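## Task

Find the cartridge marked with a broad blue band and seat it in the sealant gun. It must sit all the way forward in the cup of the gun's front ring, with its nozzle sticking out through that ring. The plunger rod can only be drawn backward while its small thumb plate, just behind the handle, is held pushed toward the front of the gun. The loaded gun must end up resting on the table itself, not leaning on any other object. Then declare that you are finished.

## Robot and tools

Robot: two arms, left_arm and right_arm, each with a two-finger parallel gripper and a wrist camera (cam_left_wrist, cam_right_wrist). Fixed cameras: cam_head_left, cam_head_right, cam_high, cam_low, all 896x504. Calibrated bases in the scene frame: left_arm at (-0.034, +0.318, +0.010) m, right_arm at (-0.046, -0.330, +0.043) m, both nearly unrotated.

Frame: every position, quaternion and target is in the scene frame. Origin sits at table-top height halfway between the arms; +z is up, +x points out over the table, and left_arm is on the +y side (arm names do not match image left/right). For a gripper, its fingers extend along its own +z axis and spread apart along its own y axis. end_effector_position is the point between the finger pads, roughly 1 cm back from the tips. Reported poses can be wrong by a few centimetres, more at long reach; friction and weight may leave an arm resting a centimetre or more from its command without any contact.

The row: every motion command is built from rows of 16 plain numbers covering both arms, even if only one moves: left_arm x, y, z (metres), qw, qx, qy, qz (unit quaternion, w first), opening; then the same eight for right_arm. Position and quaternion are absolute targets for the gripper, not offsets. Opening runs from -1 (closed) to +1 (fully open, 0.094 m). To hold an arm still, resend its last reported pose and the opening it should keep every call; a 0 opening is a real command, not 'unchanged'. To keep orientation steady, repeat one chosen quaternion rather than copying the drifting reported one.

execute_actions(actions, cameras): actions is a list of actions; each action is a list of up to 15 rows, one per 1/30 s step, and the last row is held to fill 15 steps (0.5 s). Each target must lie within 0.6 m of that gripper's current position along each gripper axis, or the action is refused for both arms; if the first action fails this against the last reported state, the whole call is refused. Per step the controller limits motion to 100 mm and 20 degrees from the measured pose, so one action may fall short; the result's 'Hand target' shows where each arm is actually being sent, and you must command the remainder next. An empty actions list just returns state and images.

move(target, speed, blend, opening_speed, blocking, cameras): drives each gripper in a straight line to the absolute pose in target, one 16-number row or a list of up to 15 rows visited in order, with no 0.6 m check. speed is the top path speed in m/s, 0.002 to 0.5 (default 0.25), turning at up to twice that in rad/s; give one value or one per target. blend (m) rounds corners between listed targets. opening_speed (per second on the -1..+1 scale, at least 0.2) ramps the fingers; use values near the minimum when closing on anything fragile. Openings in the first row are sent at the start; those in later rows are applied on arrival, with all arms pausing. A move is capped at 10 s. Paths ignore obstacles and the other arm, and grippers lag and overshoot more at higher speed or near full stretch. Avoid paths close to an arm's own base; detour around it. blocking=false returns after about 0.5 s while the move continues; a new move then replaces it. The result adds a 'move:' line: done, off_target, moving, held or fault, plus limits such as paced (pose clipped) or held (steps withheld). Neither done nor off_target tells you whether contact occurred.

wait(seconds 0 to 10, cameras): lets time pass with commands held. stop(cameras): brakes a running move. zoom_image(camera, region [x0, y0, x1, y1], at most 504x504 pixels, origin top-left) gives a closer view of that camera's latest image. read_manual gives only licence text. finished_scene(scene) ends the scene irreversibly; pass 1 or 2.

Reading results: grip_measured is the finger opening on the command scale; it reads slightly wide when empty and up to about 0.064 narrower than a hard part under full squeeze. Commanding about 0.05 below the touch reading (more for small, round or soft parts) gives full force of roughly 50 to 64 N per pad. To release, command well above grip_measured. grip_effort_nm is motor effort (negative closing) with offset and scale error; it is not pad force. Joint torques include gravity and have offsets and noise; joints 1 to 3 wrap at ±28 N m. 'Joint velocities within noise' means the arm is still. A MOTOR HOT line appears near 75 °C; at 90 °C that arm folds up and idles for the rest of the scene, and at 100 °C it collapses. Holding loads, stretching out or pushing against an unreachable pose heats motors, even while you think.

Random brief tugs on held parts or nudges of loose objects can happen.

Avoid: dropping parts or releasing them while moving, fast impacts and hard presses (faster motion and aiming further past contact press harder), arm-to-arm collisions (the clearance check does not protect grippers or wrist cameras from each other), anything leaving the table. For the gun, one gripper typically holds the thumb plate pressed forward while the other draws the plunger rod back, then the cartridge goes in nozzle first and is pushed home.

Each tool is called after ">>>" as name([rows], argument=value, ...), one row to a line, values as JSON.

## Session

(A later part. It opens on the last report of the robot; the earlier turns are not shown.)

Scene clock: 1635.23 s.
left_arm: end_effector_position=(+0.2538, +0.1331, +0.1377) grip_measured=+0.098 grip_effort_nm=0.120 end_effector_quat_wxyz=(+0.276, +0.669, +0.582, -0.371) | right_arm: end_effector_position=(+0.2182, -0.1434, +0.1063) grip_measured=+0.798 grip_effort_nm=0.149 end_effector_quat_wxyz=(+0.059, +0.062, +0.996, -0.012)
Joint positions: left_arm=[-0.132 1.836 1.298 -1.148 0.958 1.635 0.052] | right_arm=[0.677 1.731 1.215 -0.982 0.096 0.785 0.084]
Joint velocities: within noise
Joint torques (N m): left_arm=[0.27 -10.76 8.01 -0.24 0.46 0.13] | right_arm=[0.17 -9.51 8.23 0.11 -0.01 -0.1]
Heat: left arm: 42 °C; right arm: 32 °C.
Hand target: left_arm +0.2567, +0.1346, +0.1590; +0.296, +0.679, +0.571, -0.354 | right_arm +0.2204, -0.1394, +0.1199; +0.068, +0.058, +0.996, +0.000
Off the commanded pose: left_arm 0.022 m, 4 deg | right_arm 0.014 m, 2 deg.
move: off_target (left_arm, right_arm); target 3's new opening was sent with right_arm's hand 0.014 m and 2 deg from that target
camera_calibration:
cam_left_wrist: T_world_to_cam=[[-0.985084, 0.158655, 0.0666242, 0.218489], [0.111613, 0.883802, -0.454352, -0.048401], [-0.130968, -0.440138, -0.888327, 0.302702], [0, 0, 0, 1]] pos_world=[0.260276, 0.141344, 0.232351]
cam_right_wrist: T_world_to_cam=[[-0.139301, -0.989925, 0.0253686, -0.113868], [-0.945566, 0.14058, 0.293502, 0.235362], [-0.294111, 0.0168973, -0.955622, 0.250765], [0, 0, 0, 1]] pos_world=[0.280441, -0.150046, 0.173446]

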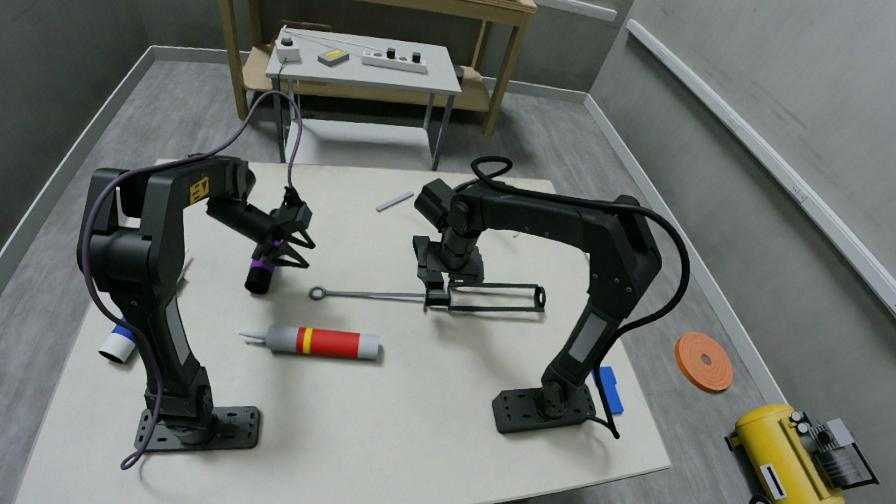

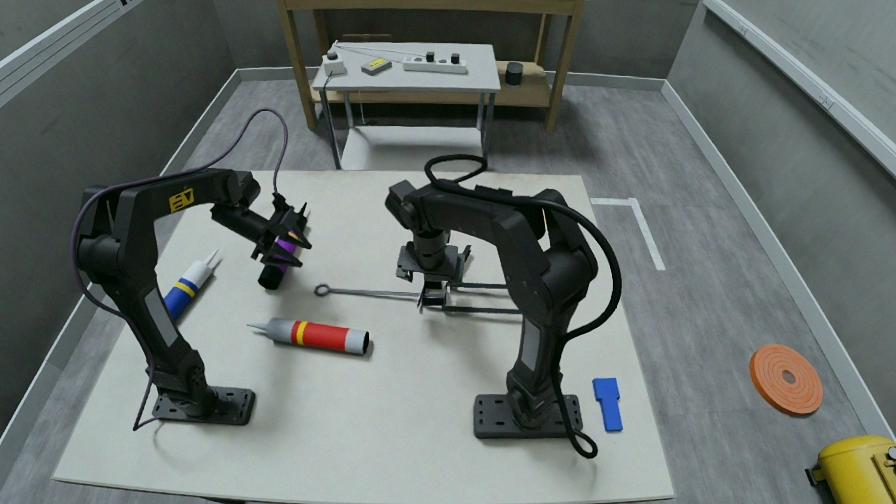

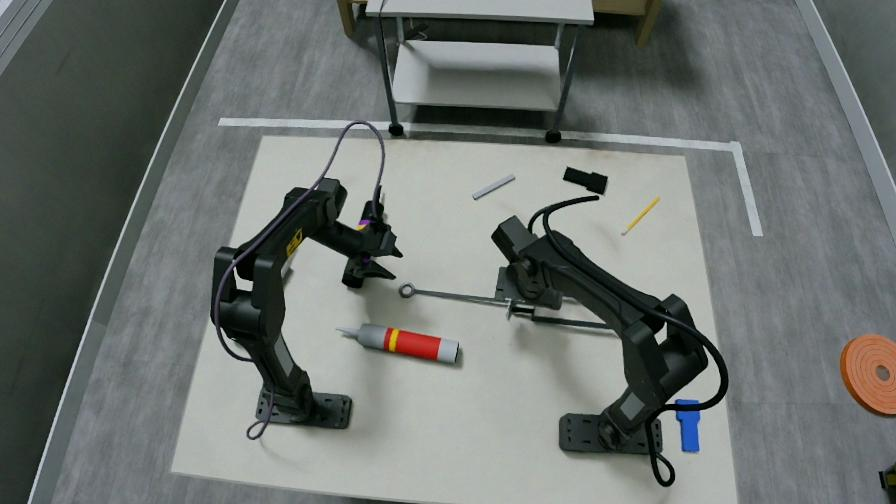

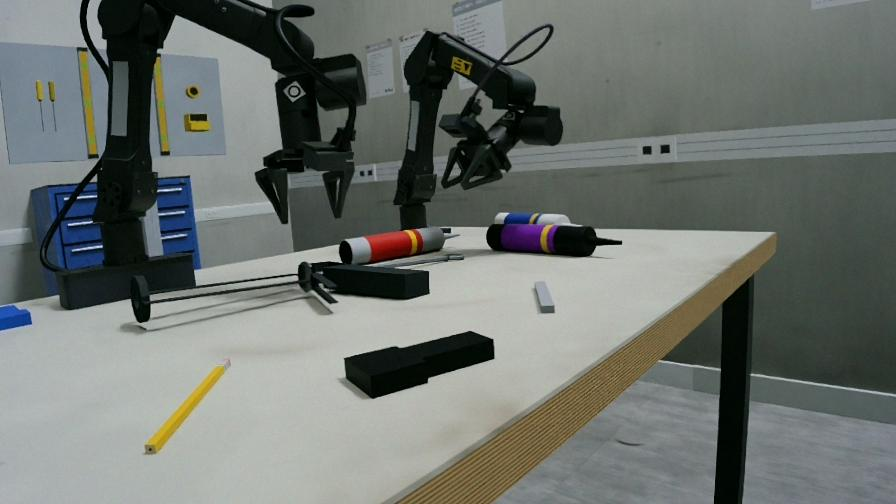

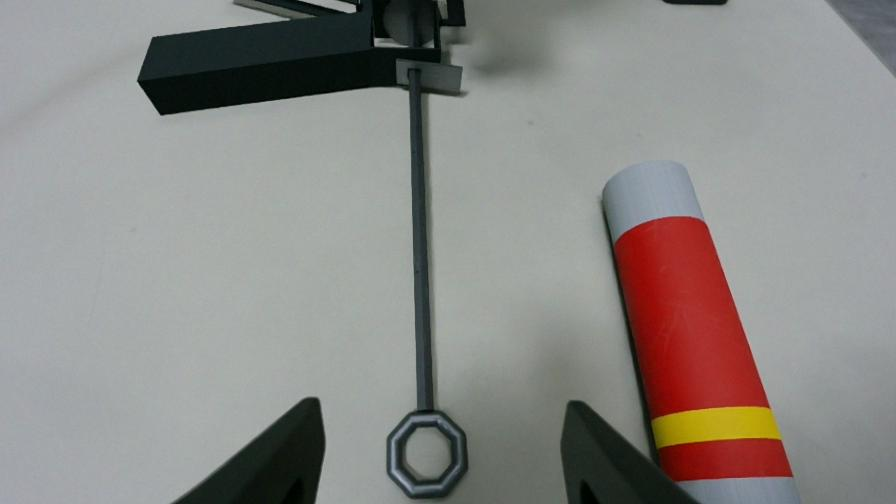

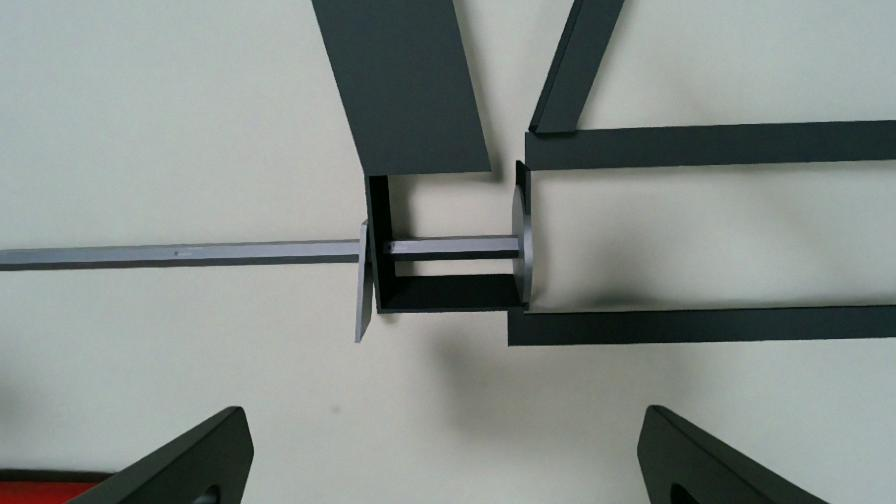

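>>> move([
  [0.24, 0.25, 0.24, 0.2, 0.45, 0.85, -0.17, 1, 0.2, -0.25, 0.16, 0.0697, 0.0609, 0.9957, -0.0043, 0.8],
  [0.182, 0.465, 0.16, 0, 0.1478, 0.989, 0, 1, 0.2, -0.25, 0.16, 0.0697, 0.0609, 0.9957, -0.0043, 0.8],
], speed=0.2, cameras=["cam_right_wrist","cam_left_wrist","cam_high"])

Scene clock: 1715.33 s.
left_arm: end_effector_position=(+0.1772, +0.4576, +0.1657) grip_measured=+0.998 grip_effort_nm=0.125 end_effector_quat_wxyz=(+0.003, +0.156, +0.988, -0.013) | right_arm: end_effector_position=(+0.2084, -0.2476, +0.1587) grip_measured=+0.798 grip_effort_nm=0.149 end_effector_quat_wxyz=(+0.075, +0.072, +0.995, -0.003)
Joint positions: left_arm=[0.598 1.515 1.362 -1.431 0.023 0.909 0.094] | right_arm=[0.366 1.428 1.115 -1.124 0.067 0.494 0.084]
Joint velocities: within noise
Joint torques (N m): left_arm=[0.32 -4.19 5.33 0.37 -0.06 -0.17] | right_arm=[-0.51 -6.65 5.3 0.22 -0.05 -0.18]
Heat: left arm: 41 °C; right arm: 33 °C.
Hand target: left_arm +0.1803, +0.4632, +0.1611; +0.004, +0.147, +0.989, -0.006 | right_arm +0.2009, -0.2506, +0.1600; +0.069, +0.067, +0.995, -0.002
Off the commanded pose: left_arm 0.010 m, 2 deg | right_arm 0.009 m, 1 deg.
move: done
camera_calibration:
cam_left_wrist: T_world_to_cam=[[-0.298965, -0.954114, 0.0169438, 0.485566], [-0.84551, 0.273084, 0.458844, -0.016158], [-0.442416, 0.122852, -0.888355, 0.257979], [0, 0, 0, 1]] pos_world=[0.24564, 0.436005, 0.228364]
cam_right_wrist: T_world_to_cam=[[-0.158979, -0.987275, 0.00358854, -0.211525], [-0.951877, 0.154242, 0.264838, 0.234647], [-0.262021, 0.0386879, -0.964286, 0.299822], [0, 0, 0, 1]] pos_world=[0.268287, -0.256625, 0.22773]
Images, in order (width x height): cam_high 896x504, cam_left_wrist 896x504, cam_right_wrist 896x504.

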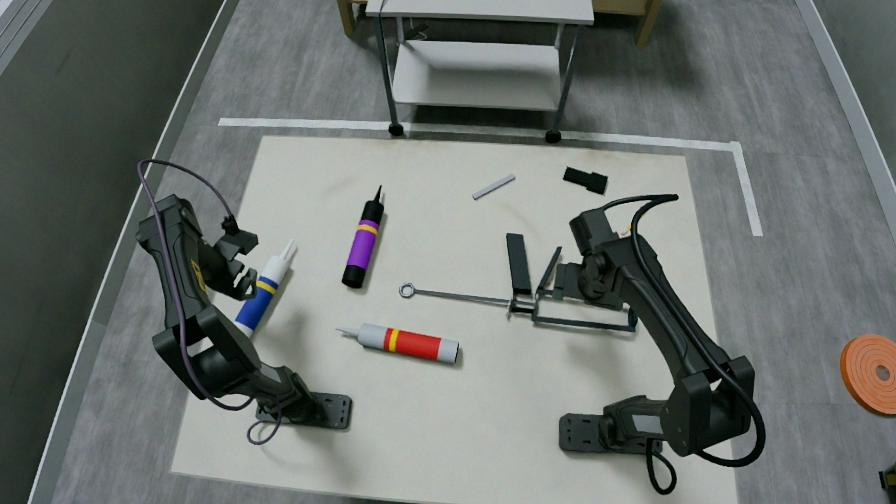

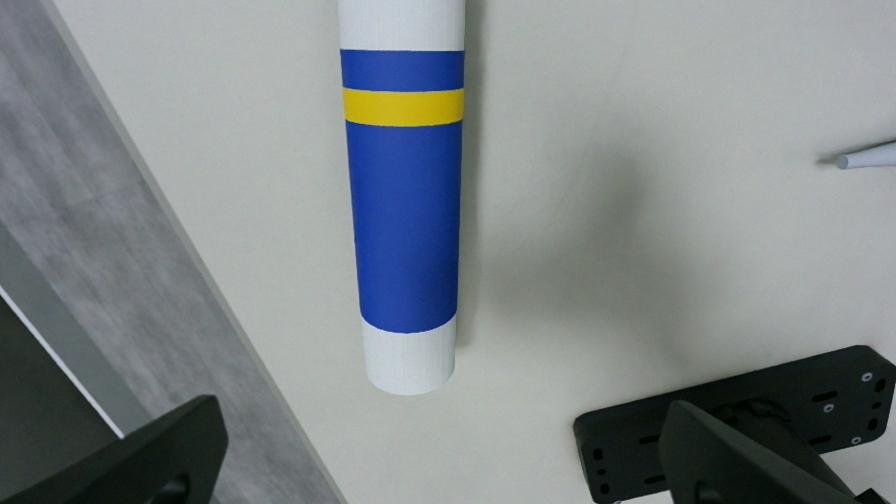

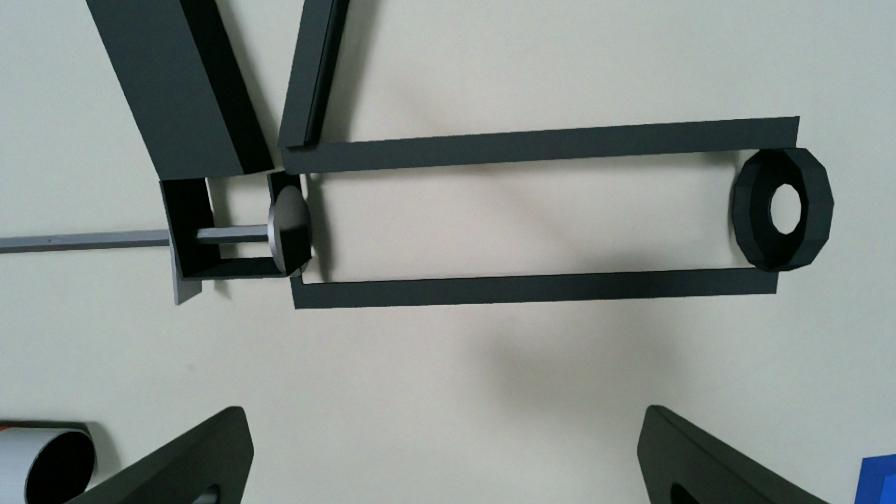

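>>> move(target=[0.188, 0.479, 0.09, 0, 0.159, 0.987, 0, 1, 0.2, -0.25, 0.16, 0.0697, 0.0609, 0.9957, -0.0043, 0.8], speed=0.15, cameras=["cam_left_wrist"])

Scene clock: 1732.20 s.
left_arm: end_effector_position=(+0.1847, +0.4726, +0.0941) grip_measured=+0.998 grip_effort_nm=0.105 end_effector_quat_wxyz=(-0.002, +0.155, +0.988, -0.008) | right_arm: end_effector_position=(+0.2084, -0.2476, +0.1587) grip_measured=+0.798 grip_effort_nm=0.149 end_effector_quat_wxyz=(+0.075, +0.069, +0.995, -0.003)
Joint positions: left_arm=[0.619 1.587 1.148 -1.145 0.01 0.928 0.094] | right_arm=[0.366 1.428 1.115 -1.124 0.067 0.488 0.084]
Joint velocities: within noise
Joint torques (N m): left_arm=[0.47 -4.85 5.19 0.41 -0.08 0.18] | right_arm=[0.03 -6.78 5.11 0.22 -0.01 -0.17]
Heat: left arm: 37 °C; right arm: 32 °C.
Hand target: left_arm +0.1867, +0.4781, +0.0900; -0.001, +0.159, +0.987, -0.001 | right_arm +0.2002, -0.2499, +0.1599; +0.070, +0.061, +0.996, -0.004
Off the commanded pose: left_arm 0.008 m, 1 deg | right_arm 0.009 m, 1 deg.
move: done
camera_calibration:
cam_left_wrist: T_world_to_cam=[[-0.296092, -0.955111, 0.009579, 0.503925], [-0.842233, 0.265803, 0.469033, 0.0208074], [-0.450524, 0.130809, -0.883129, 0.193025], [0, 0, 0, 1]] pos_world=[0.253696, 0.450525, 0.155879]
Images, in order (width x height): cam_left_wrist 896x504.

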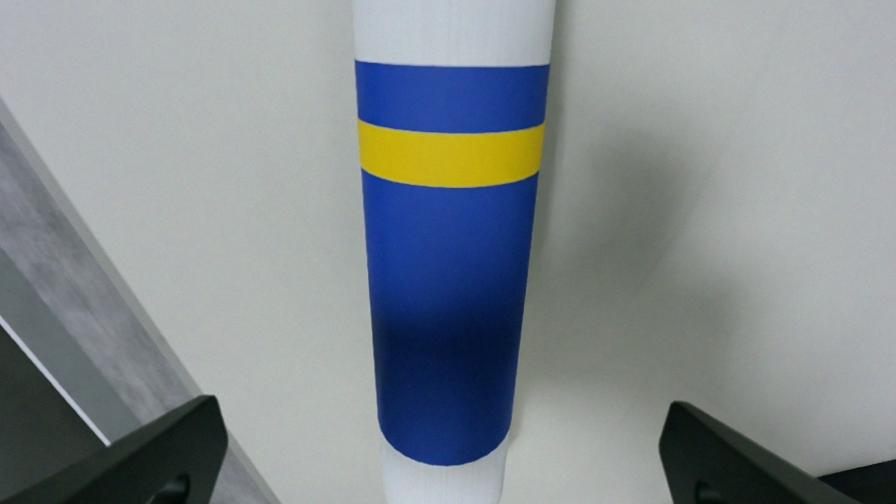

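>>> move([
  [0.188, 0.478, 0.025, 0, 0.159, 0.987, 0, 1, 0.2, -0.25, 0.16, 0.0697, 0.0609, 0.9957, -0.0043, 0.8],
  [0.188, 0.478, 0.025, 0, 0.159, 0.987, 0, -0.1, 0.2, -0.25, 0.16, 0.0697, 0.0609, 0.9957, -0.0043, 0.8],
], speed=0.1, opening_speed=0.6, cameras=["cam_left_wrist","cam_high"])

Scene clock: 1746.07 s.
left_arm: end_effector_position=(+0.1870, +0.4737, +0.0300) grip_measured=+0.027 grip_effort_nm=-1.018 end_effector_quat_wxyz=(+0.001, +0.156, +0.988, -0.006) | right_arm: end_effector_position=(+0.2084, -0.2476, +0.1587) grip_measured=+0.798 grip_effort_nm=0.149 end_effector_quat_wxyz=(+0.075, +0.069, +0.995, -0.003)
Joint positions: left_arm=[0.618 1.672 0.968 -0.874 0.01 0.929 0.048] | right_arm=[0.366 1.428 1.115 -1.124 0.067 0.488 0.084]
Joint velocities: within noise
Joint torques (N m): left_arm=[0.24 -4.98 4.82 0.39 -0.06 0.16] | right_arm=[0.02 -6.8 5.12 0.22 -0.01 -0.17]
Heat: left arm: 36 °C; right arm: 32 °C.
Hand target: left_arm +0.1882, +0.4774, +0.0253; +0.001, +0.160, +0.987, +0.000 | right_arm +0.2002, -0.2499, +0.1599; +0.070, +0.061, +0.996, -0.004
Off the commanded pose: left_arm 0.007 m, 1 deg | right_arm 0.009 m, 1 deg.
move: done
camera_calibration:
cam_left_wrist: T_world_to_cam=[[-0.299062, -0.954227, 0.0034814, 0.506632], [-0.844349, 0.266322, 0.464916, 0.0527859], [-0.444563, 0.136099, -0.885348, 0.13378], [0, 0, 0, 1]] pos_world=[0.255558, 0.451177, 0.0921368]
Images, in order (width x height): cam_high 896x504, cam_left_wrist 896x504.

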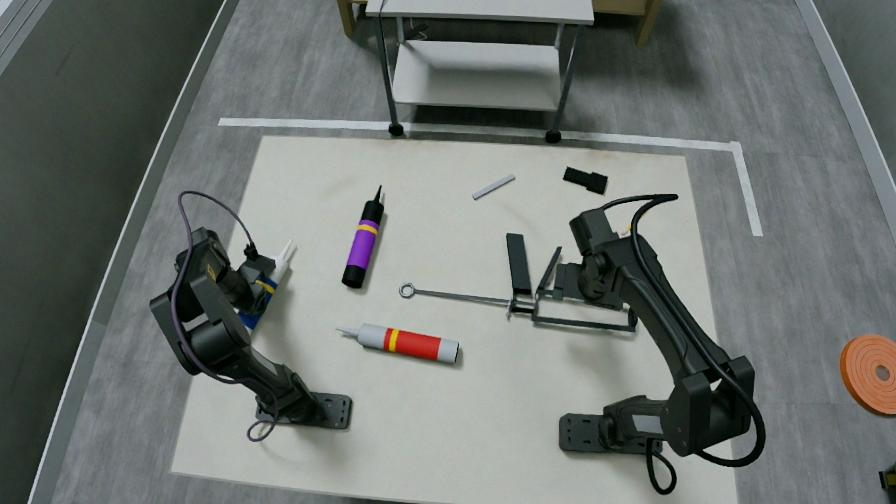

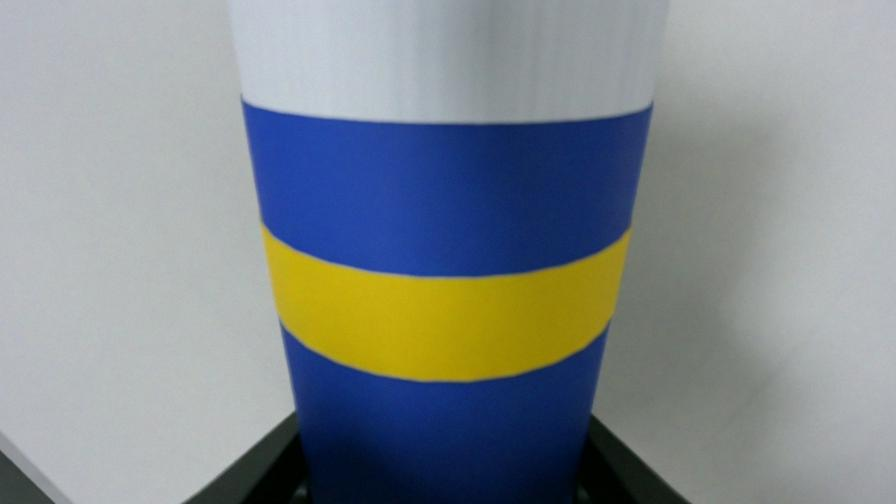

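>>> move([
  [0.188, 0.478, 0.15, 0, 0.159, 0.987, 0, -0.1, 0.2, -0.25, 0.16, 0.0697, 0.0609, 0.9957, -0.0043, 0.8],
  [0.30, 0.27, 0.16, 0, 0.454, 0.891, 0, -0.1, 0.2, -0.25, 0.16, 0.0697, 0.0609, 0.9957, -0.0043, 0.8],
  [0.335, 0.07, 0.15, 0, 0.7071, 0.7071, 0, -0.1, 0.2, -0.25, 0.16, 0.0697, 0.0609, 0.9957, -0.0043, 0.8],
], speed=0.15, blend=[0.02, 0.04, 0], cameras=["cam_left_wrist","cam_high","cam_low"])

Scene clock: 1774.60 s.
left_arm: end_effector_position=(+0.3346, +0.0747, +0.1384) grip_measured=+0.027 grip_effort_nm=-1.018 end_effector_quat_wxyz=(+0.006, +0.703, +0.711, +0.006) | right_arm: end_effector_position=(+0.2084, -0.2476, +0.1587) grip_measured=+0.798 grip_effort_nm=0.144 end_effector_quat_wxyz=(+0.075, +0.069, +0.995, -0.003)
Joint positions: left_arm=[-0.588 2.288 2.286 -1.555 -0.01 0.971 0.048] | right_arm=[0.366 1.428 1.115 -1.124 0.067 0.488 0.084]
Joint velocities: within noise
Joint torques (N m): left_arm=[0.06 -10.44 9.59 -0.07 -0.06 0.14] | right_arm=[0.03 -6.79 5.12 0.22 0 -0.18]
Heat: left arm: 36 °C; right arm: 31 °C.
Hand target: left_arm +0.3378, +0.0743, +0.1479; +0.014, +0.708, +0.706, +0.011 | right_arm +0.2002, -0.2499, +0.1599; +0.070, +0.061, +0.996, -0.004
Off the commanded pose: left_arm 0.012 m, 1 deg | right_arm 0.009 m, 1 deg.
joint sent to its limit (left arm) — joint 4 (wrist pitch), lower limit. The joint targets are off in position, not in orientation.
move: off_target (left_arm)
camera_calibration:
cam_left_wrist: T_world_to_cam=[[-0.999502, -0.0199714, -0.0244465, 0.338053], [-0.0291054, 0.882859, 0.468736, -0.0860436], [0.0122215, 0.469214, -0.883, 0.171658], [0, 0, 0, 1]] pos_world=[0.333282, 0.00217142, 0.20017]
Images, in order (width x height): cam_high 896x504, cam_low 896x504, cam_left_wrist 896x504.

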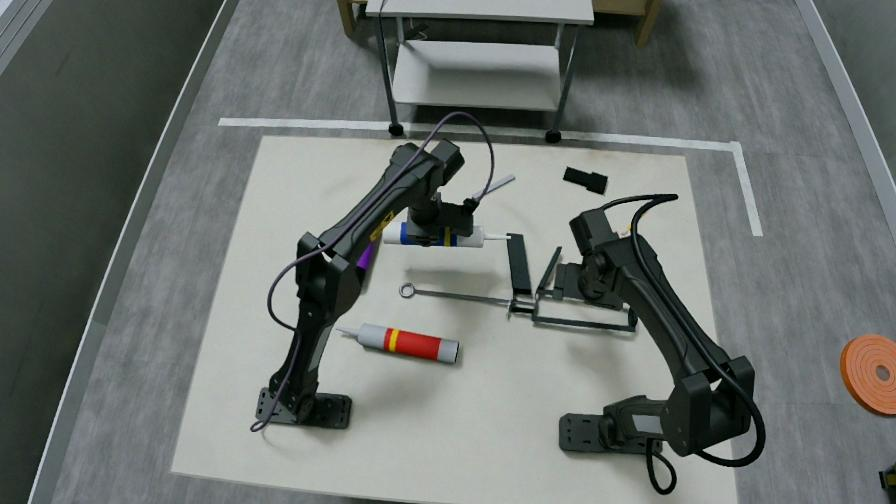

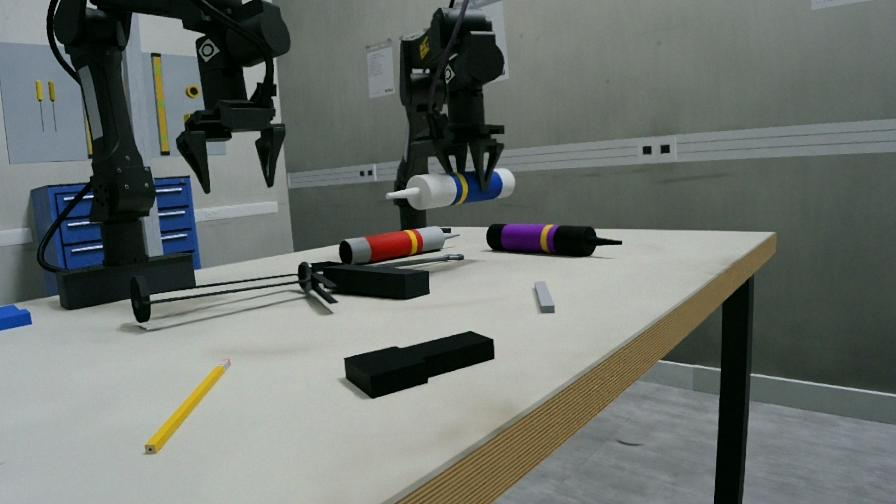

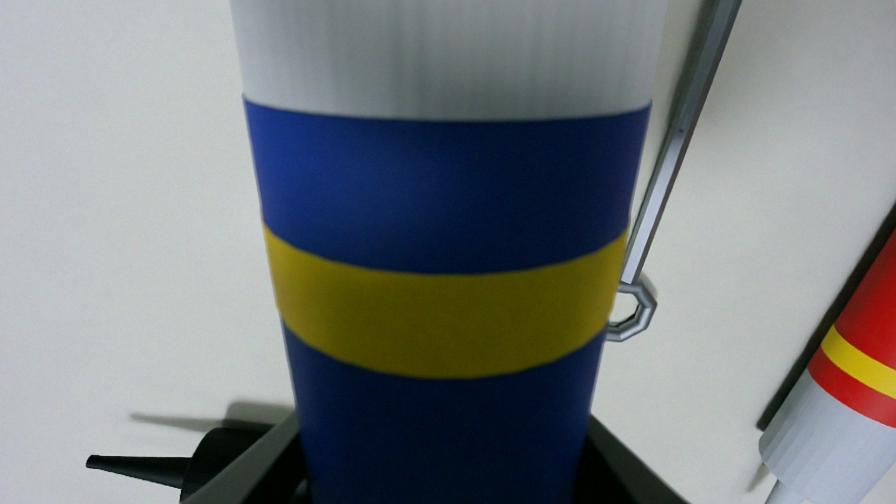

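>>> move([
  [0.335, 0.082, 0.07, 0, 0.7071, 0.7071, 0, -0.1, 0.2, -0.25, 0.16, 0.0697, 0.0609, 0.9957, -0.0043, 0.8],
  [0.335, 0.082, 0.031, 0, 0.7071, 0.7071, 0, -0.1, 0.2, -0.25, 0.16, 0.0697, 0.0609, 0.9957, -0.0043, 0.8],
], speed=[0.15, 0.05], cameras=["cam_left_wrist","cam_high","cam_low"])

>>> zoom_image(camera="cam_low", region=[340, 160, 580, 300])

Scene clock: 1791.23 s.
left_arm: end_effector_position=(+0.3246, +0.0855, +0.0329) grip_measured=+0.027 grip_effort_nm=-1.023 end_effector_quat_wxyz=(-0.025, +0.706, +0.708, -0.007) | right_arm: end_effector_position=(+0.2084, -0.2476, +0.1587) grip_measured=+0.798 grip_effort_nm=0.144 end_effector_quat_wxyz=(+0.075, +0.069, +0.995, -0.003)
Joint positions: left_arm=[-0.574 2.285 1.858 -1.196 0.003 0.992 0.048] | right_arm=[0.366 1.428 1.115 -1.124 0.067 0.486 0.084]
Joint velocities: within noise
Joint torques (N m): left_arm=[0.51 -12.01 3.82 0.64 0.04 0.09] | right_arm=[0.03 -6.79 5.12 0.22 0 -0.17]
Heat: left arm: 37 °C; right arm: 31 °C.
Hand target: left_arm +0.3333, +0.0820, +0.0320; +0.000, +0.708, +0.706, -0.004 | right_arm +0.2002, -0.2499, +0.1599; +0.070, +0.060, +0.996, -0.004
Off the commanded pose: left_arm 0.011 m, 3 deg | right_arm 0.009 m, 1 deg.
move: off_target (left_arm)
camera_calibration:
cam_left_wrist: T_world_to_cam=[[-0.999193, -0.0127338, 0.0380874, 0.322908], [0.00760967, 0.871184, 0.490898, -0.0581128], [-0.0394322, 0.490792, -0.870384, 0.0880523], [0, 0, 0, 1]] pos_world=[0.326562, 0.0115234, 0.0928681]
Images, in order (width x height): cam_high 896x504, cam_low 896x504, cam_left_wrist 896x504.

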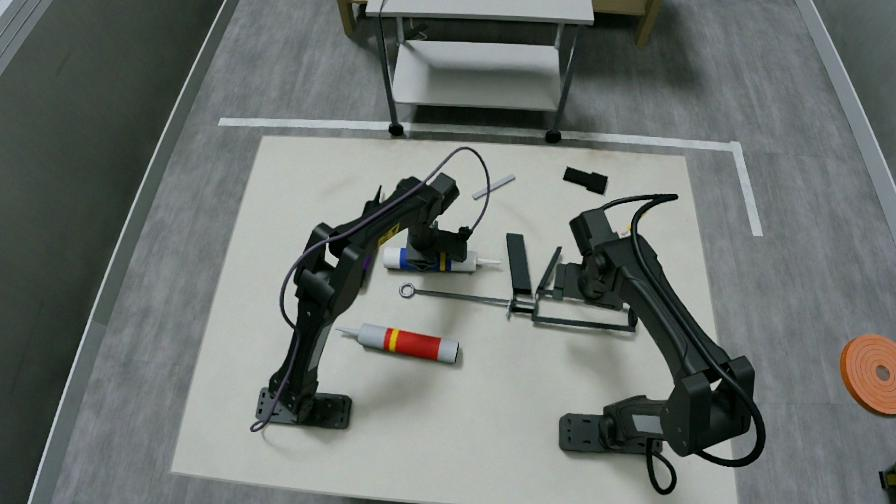

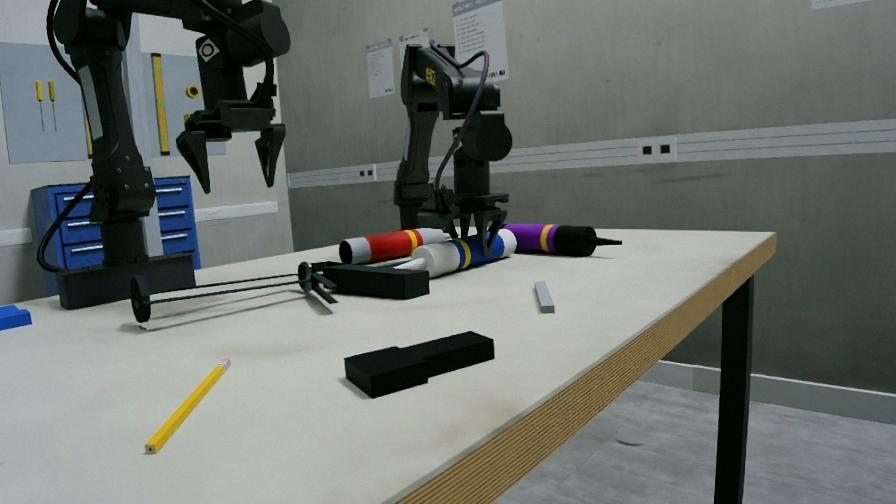

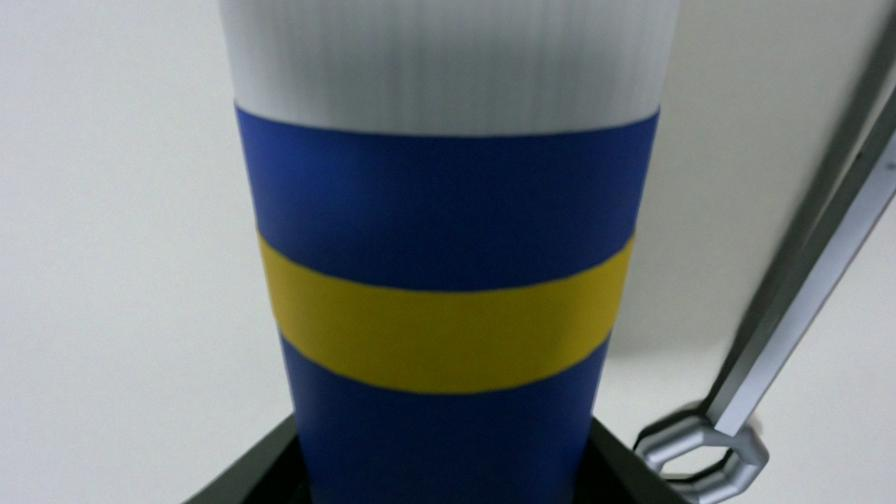

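Scaled by 2.100 from the camera's 896x504 image, which has a finer 1280x720 frame.

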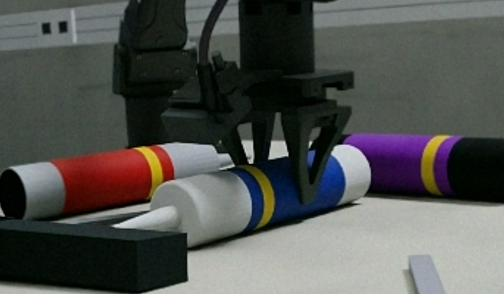

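>>> move(target=[0.346, 0.080, 0.028, 0, 0.7071, 0.7071, 0, -0.1, 0.2, -0.25, 0.16, 0.0697, 0.0609, 0.9957, -0.0043, 0.8], speed=0.05, cameras=["cam_left_wrist","cam_low"])

>>> zoom_image(camera="cam_low", region=[340, 160, 580, 300])

Scene clock: 1801.30 s.
left_arm: end_effector_position=(+0.3266, +0.0842, +0.0338) grip_measured=+0.027 grip_effort_nm=-1.018 end_effector_quat_wxyz=(-0.022, +0.709, +0.705, -0.007) | right_arm: end_effector_position=(+0.2084, -0.2476, +0.1587) grip_measured=+0.798 grip_effort_nm=0.144 end_effector_quat_wxyz=(+0.075, +0.069, +0.995, -0.003)
Joint positions: left_arm=[-0.574 2.288 1.867 -1.196 0.003 1 0.048] | right_arm=[0.366 1.428 1.115 -1.124 0.067 0.486 0.084]
Joint velocities: within noise
Joint torques (N m): left_arm=[0.53 -8.72 8.23 0.44 -0.03 0.12] | right_arm=[0.03 -6.79 5.11 0.22 -0.01 -0.16]
Heat: left arm: 40 °C; right arm: 31 °C.
Hand target: left_arm +0.3436, +0.0777, +0.0285; +0.000, +0.710, +0.704, +0.000 | right_arm +0.2002, -0.2499, +0.1599; +0.070, +0.061, +0.996, -0.004
Off the commanded pose: left_arm 0.021 m, 3 deg | right_arm 0.009 m, 1 deg.
move: off_target (left_arm)
camera_calibration:
cam_left_wrist: T_world_to_cam=[[-0.999438, -0.00494758, 0.0331627, 0.324473], [0.0118627, 0.872907, 0.487742, -0.0588563], [-0.0313611, 0.487861, -0.872358, 0.0872515], [0, 0, 0, 1]] pos_world=[0.327725, 0.0104149, 0.0940608]
Images, in order (width x height): cam_low 896x504, cam_left_wrist 896x504.

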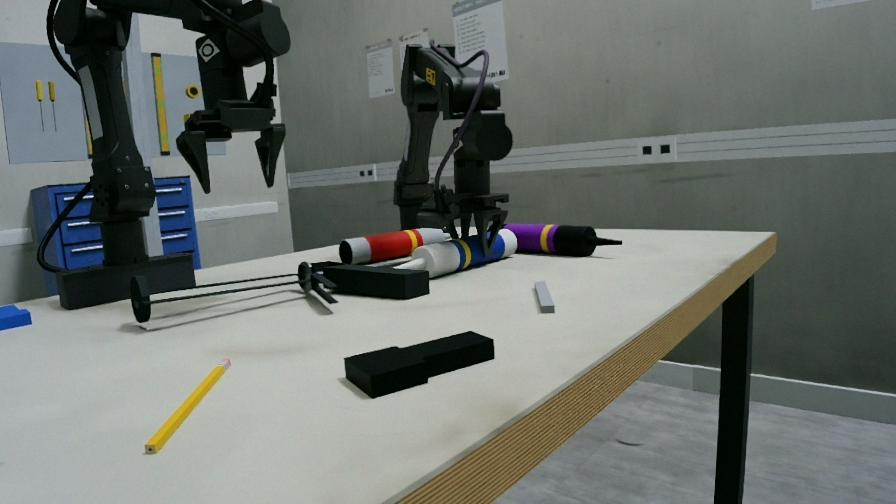

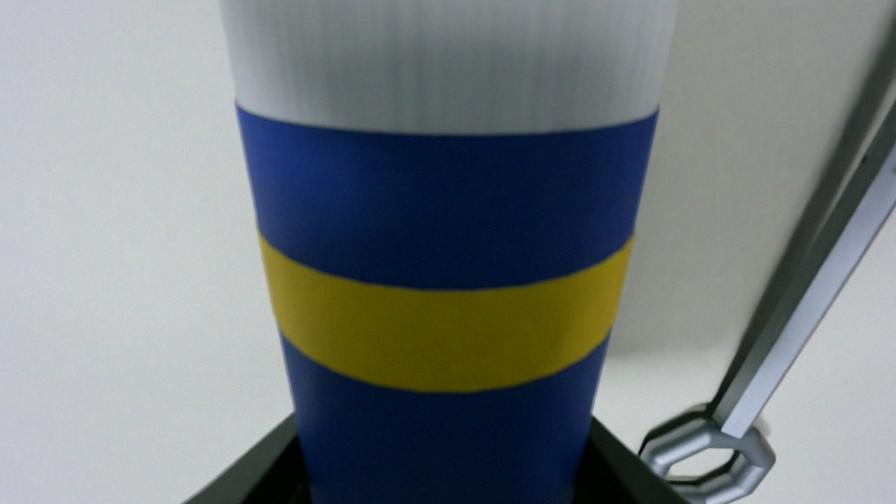

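Scaled by 2.100 from the camera's 896x504 image, which has a finer 1280x720 frame.

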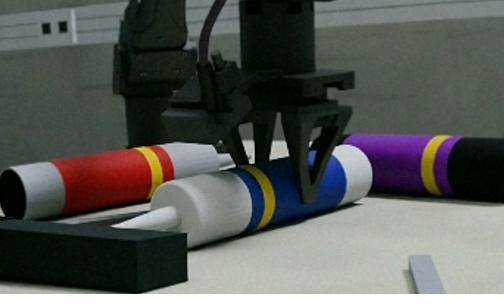

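>>> move([
  [0.330, 0.083, 0.032, 0, 0.7071, 0.7071, 0, -0.1, 0.2, -0.25, 0.16, 0.0697, 0.0609, 0.9957, -0.0043, 0.8],
  [0.330, 0.083, 0.032, 0, 0.7071, 0.7071, 0, 0.38, 0.2, -0.25, 0.16, 0.0697, 0.0609, 0.9957, -0.0043, 0.8],
  [0.330, 0.083, 0.13, 0, 0.7071, 0.7071, 0, 0.38, 0.2, -0.25, 0.16, 0.0697, 0.0609, 0.9957, -0.0043, 0.8],
], speed=0.08, opening_speed=0.5, cameras=["cam_left_wrist","cam_low"])

Scene clock: 1814.80 s.
left_arm: end_effector_position=(+0.3297, +0.0825, +0.1121) grip_measured=+0.378 grip_effort_nm=0.120 end_effector_quat_wxyz=(-0.014, +0.707, +0.707, +0.000) | right_arm: end_effector_position=(+0.2084, -0.2476, +0.1587) grip_measured=+0.798 grip_effort_nm=0.149 end_effector_quat_wxyz=(+0.075, +0.069, +0.995, -0.003)
Joint positions: left_arm=[-0.577 2.271 2.151 -1.478 -0.006 0.99 0.065] | right_arm=[0.366 1.428 1.115 -1.124 0.067 0.486 0.084]
Joint velocities: within noise
Joint torques (N m): left_arm=[0.02 -12.49 8.31 -0.13 -0.01 -0.07] | right_arm=[0.03 -6.79 5.12 0.22 0 -0.16]
Heat: left arm: 39 °C; right arm: 31 °C.
Hand target: left_arm +0.3305, +0.0828, +0.1293; -0.001, +0.705, +0.709, +0.004 | right_arm +0.2002, -0.2499, +0.1599; +0.070, +0.061, +0.996, -0.004
Off the commanded pose: left_arm 0.018 m, 2 deg | right_arm 0.009 m, 1 deg.
move: off_target (left_arm)
camera_calibration:
cam_left_wrist: T_world_to_cam=[[-0.999864, -0.0106871, 0.0125464, 0.327905], [-0.00324247, 0.87394, 0.486024, -0.0905277], [-0.016159, 0.485917, -0.873856, 0.15173], [0, 0, 0, 1]] pos_world=[0.330019, 0.00889197, 0.172474]
Images, in order (width x height): cam_low 896x504, cam_left_wrist 896x504.

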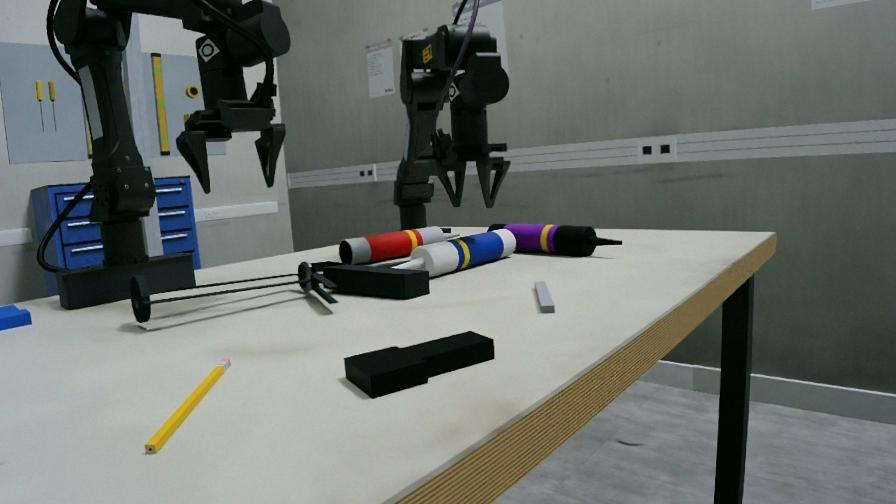

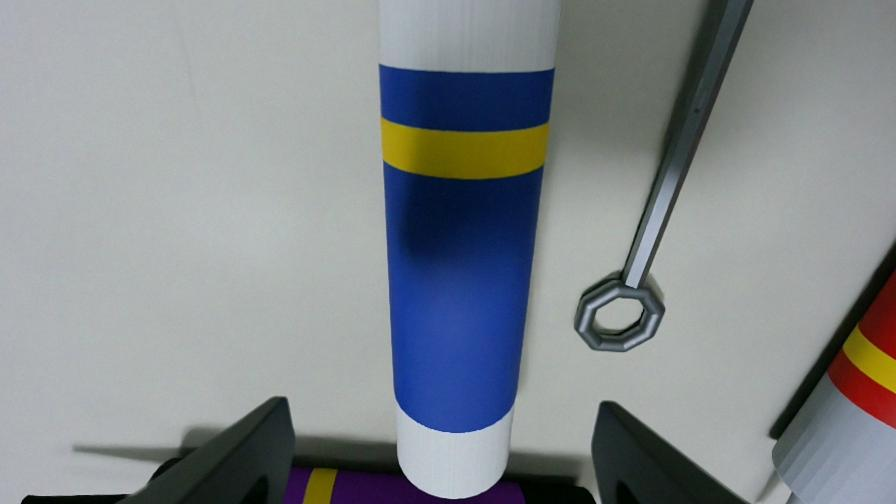

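>>> move([
  [0.30, 0.20, 0.22, 0, 0.7071, 0.7071, 0, 0.38, 0.2, -0.25, 0.16, 0.0697, 0.0609, 0.9957, -0.0043, 0.8],
  [0.20, 0.34, 0.25, 0, 0.3, 0.954, 0, 0.38, 0.25, -0.10, 0.20, 0.1228, -0.6964, 0.6964, 0.1228, 0.8],
  [0.20, 0.34, 0.25, 0, 0.3, 0.954, 0, 0.38, 0.33, 0.04, 0.17, 0.1228, -0.6964, 0.6964, 0.1228, 0.8],
], speed=0.2)

Scene clock: 1852.43 s.
left_arm: end_effector_position=(+0.2130, +0.3439, +0.2477) grip_measured=+0.378 grip_effort_nm=0.120 end_effector_quat_wxyz=(+0.090, +0.307, +0.946, +0.042) | right_arm: end_effector_position=(+0.3340, +0.0388, +0.1704) grip_measured=+0.798 grip_effort_nm=0.144 end_effector_quat_wxyz=(-0.130, +0.704, -0.688, -0.117)
Joint positions: left_arm=[0.098 1.379 1.562 -1.555 -0.006 0.724 0.065] | right_arm=[0.694 2.52 2.647 -1.46 -0.261 -0.881 0.084]
Joint velocities: within noise
Joint torques (N m): left_arm=[0.35 -5.96 4.96 0.22 0.12 -0.16] | right_arm=[0.2 -12.26 8.47 0.37 -0.09 0.12]
Heat: left arm: 39 °C; right arm: 32 °C.
Hand target: left_arm +0.2021, +0.3418, +0.2502; +0.090, +0.298, +0.950, +0.034 | right_arm +0.3326, +0.0382, +0.1670; -0.121, +0.700, -0.694, -0.116
Off the commanded pose: left_arm 0.014 m, 11 deg | right_arm 0.004 m, 2 deg.
joint sent to its limit (left arm) — joint 4 (wrist pitch), lower limit. The joint targets are off in orientation, not in position.
move: off_target (left_arm)
camera_calibration:
cam_left_wrist: T_world_to_cam=[[-0.564369, -0.813378, -0.141082, 0.433642], [-0.801499, 0.498955, 0.329612, -0.0474929], [-0.197705, 0.2991, -0.933516, 0.259036], [0, 0, 0, 1]] pos_world=[0.257881, 0.298934, 0.318648]
cam_right_wrist: T_world_to_cam=[[0.999626, 0.00253812, 0.0272451, -0.338226], [0.000730603, -0.997809, 0.0661489, 0.0673392], [0.0273533, -0.0661042, -0.997438, 0.246001], [0, 0, 0, 1]] pos_world=[0.331321, 0.0843118, 0.250131]

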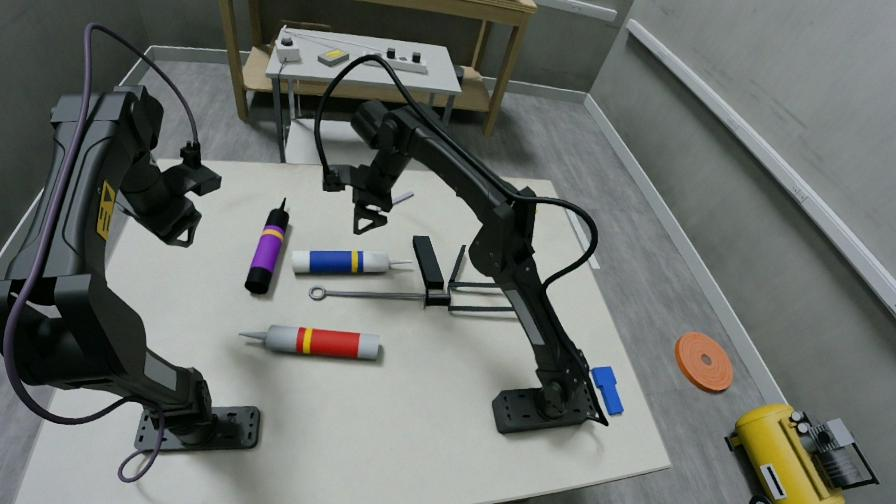

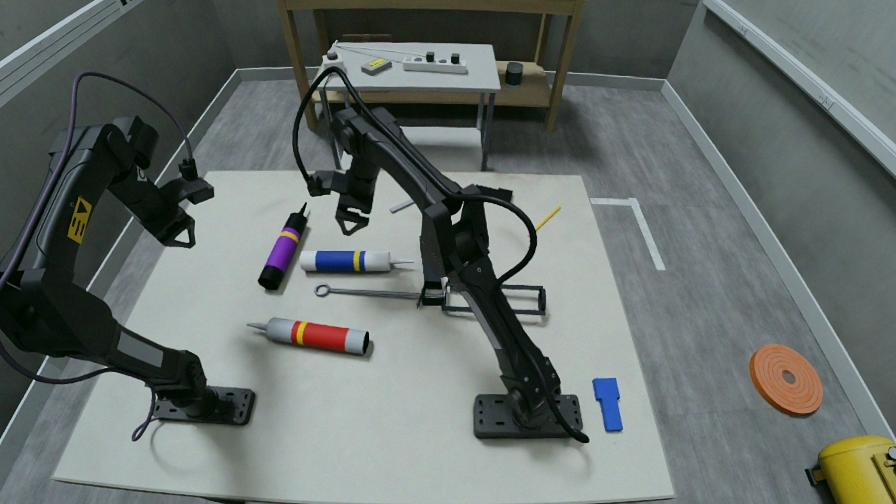

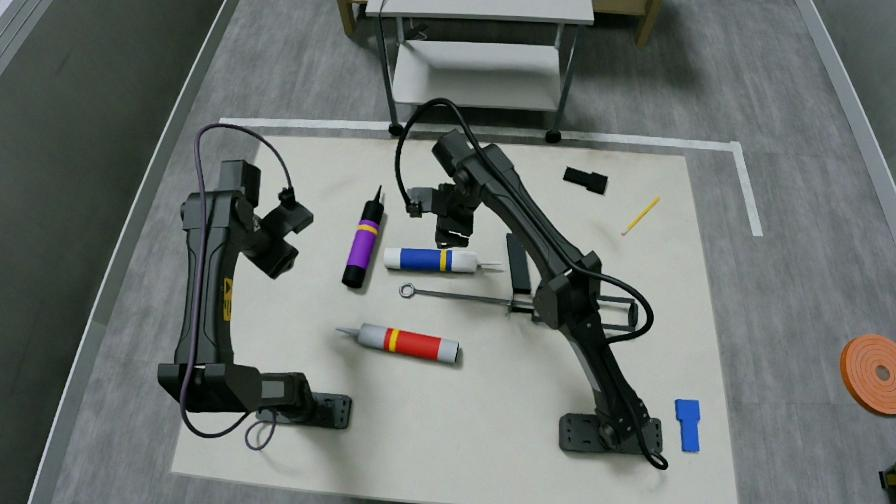

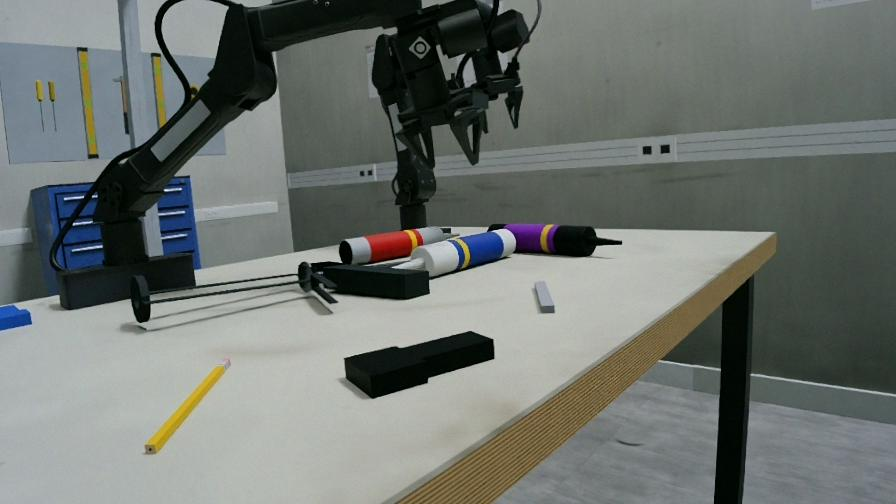

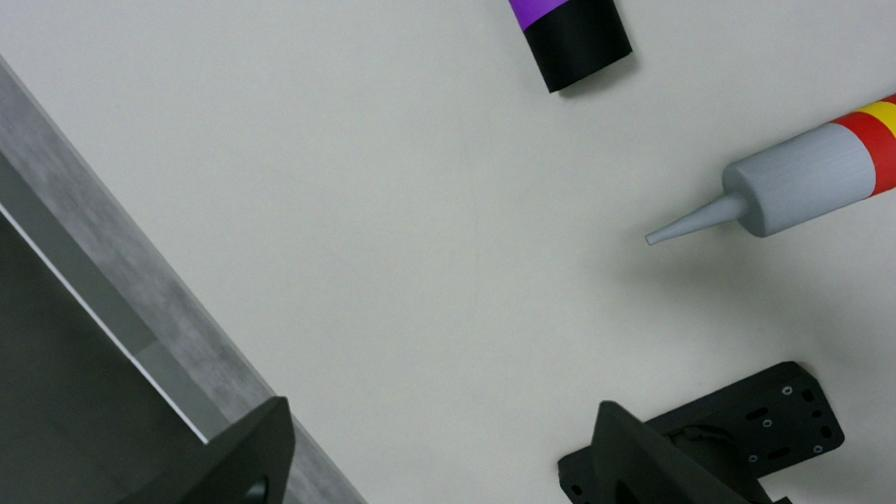

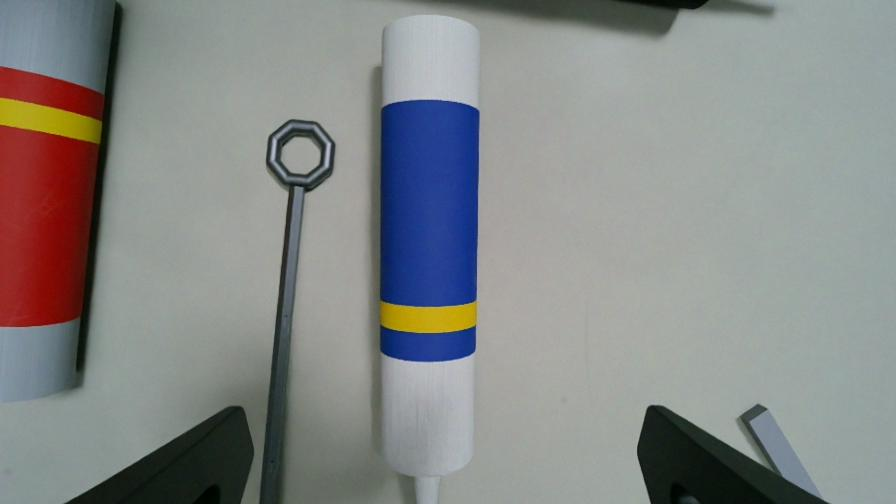

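>>> zoom_image(camera="cam_right_wrist", region=[340, 0, 520, 120])

>>> zoom_image(camera="cam_right_wrist", region=[340, 384, 520, 504])

Scaled by 2.800 from the camera's 896x504 image, which has a finer 1280x720 frame.

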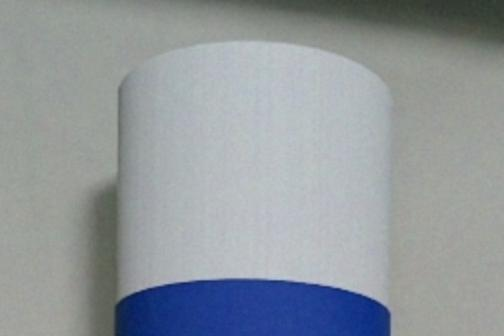

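Scaled by 2.800 from the camera's 896x504 image, which has a finer 1280x720 frame.

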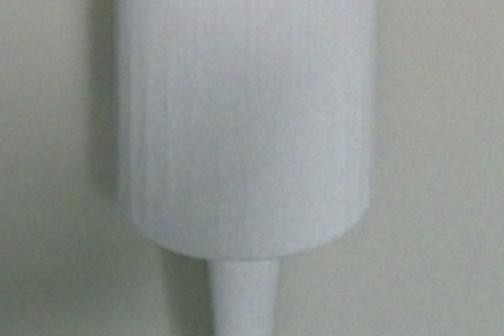

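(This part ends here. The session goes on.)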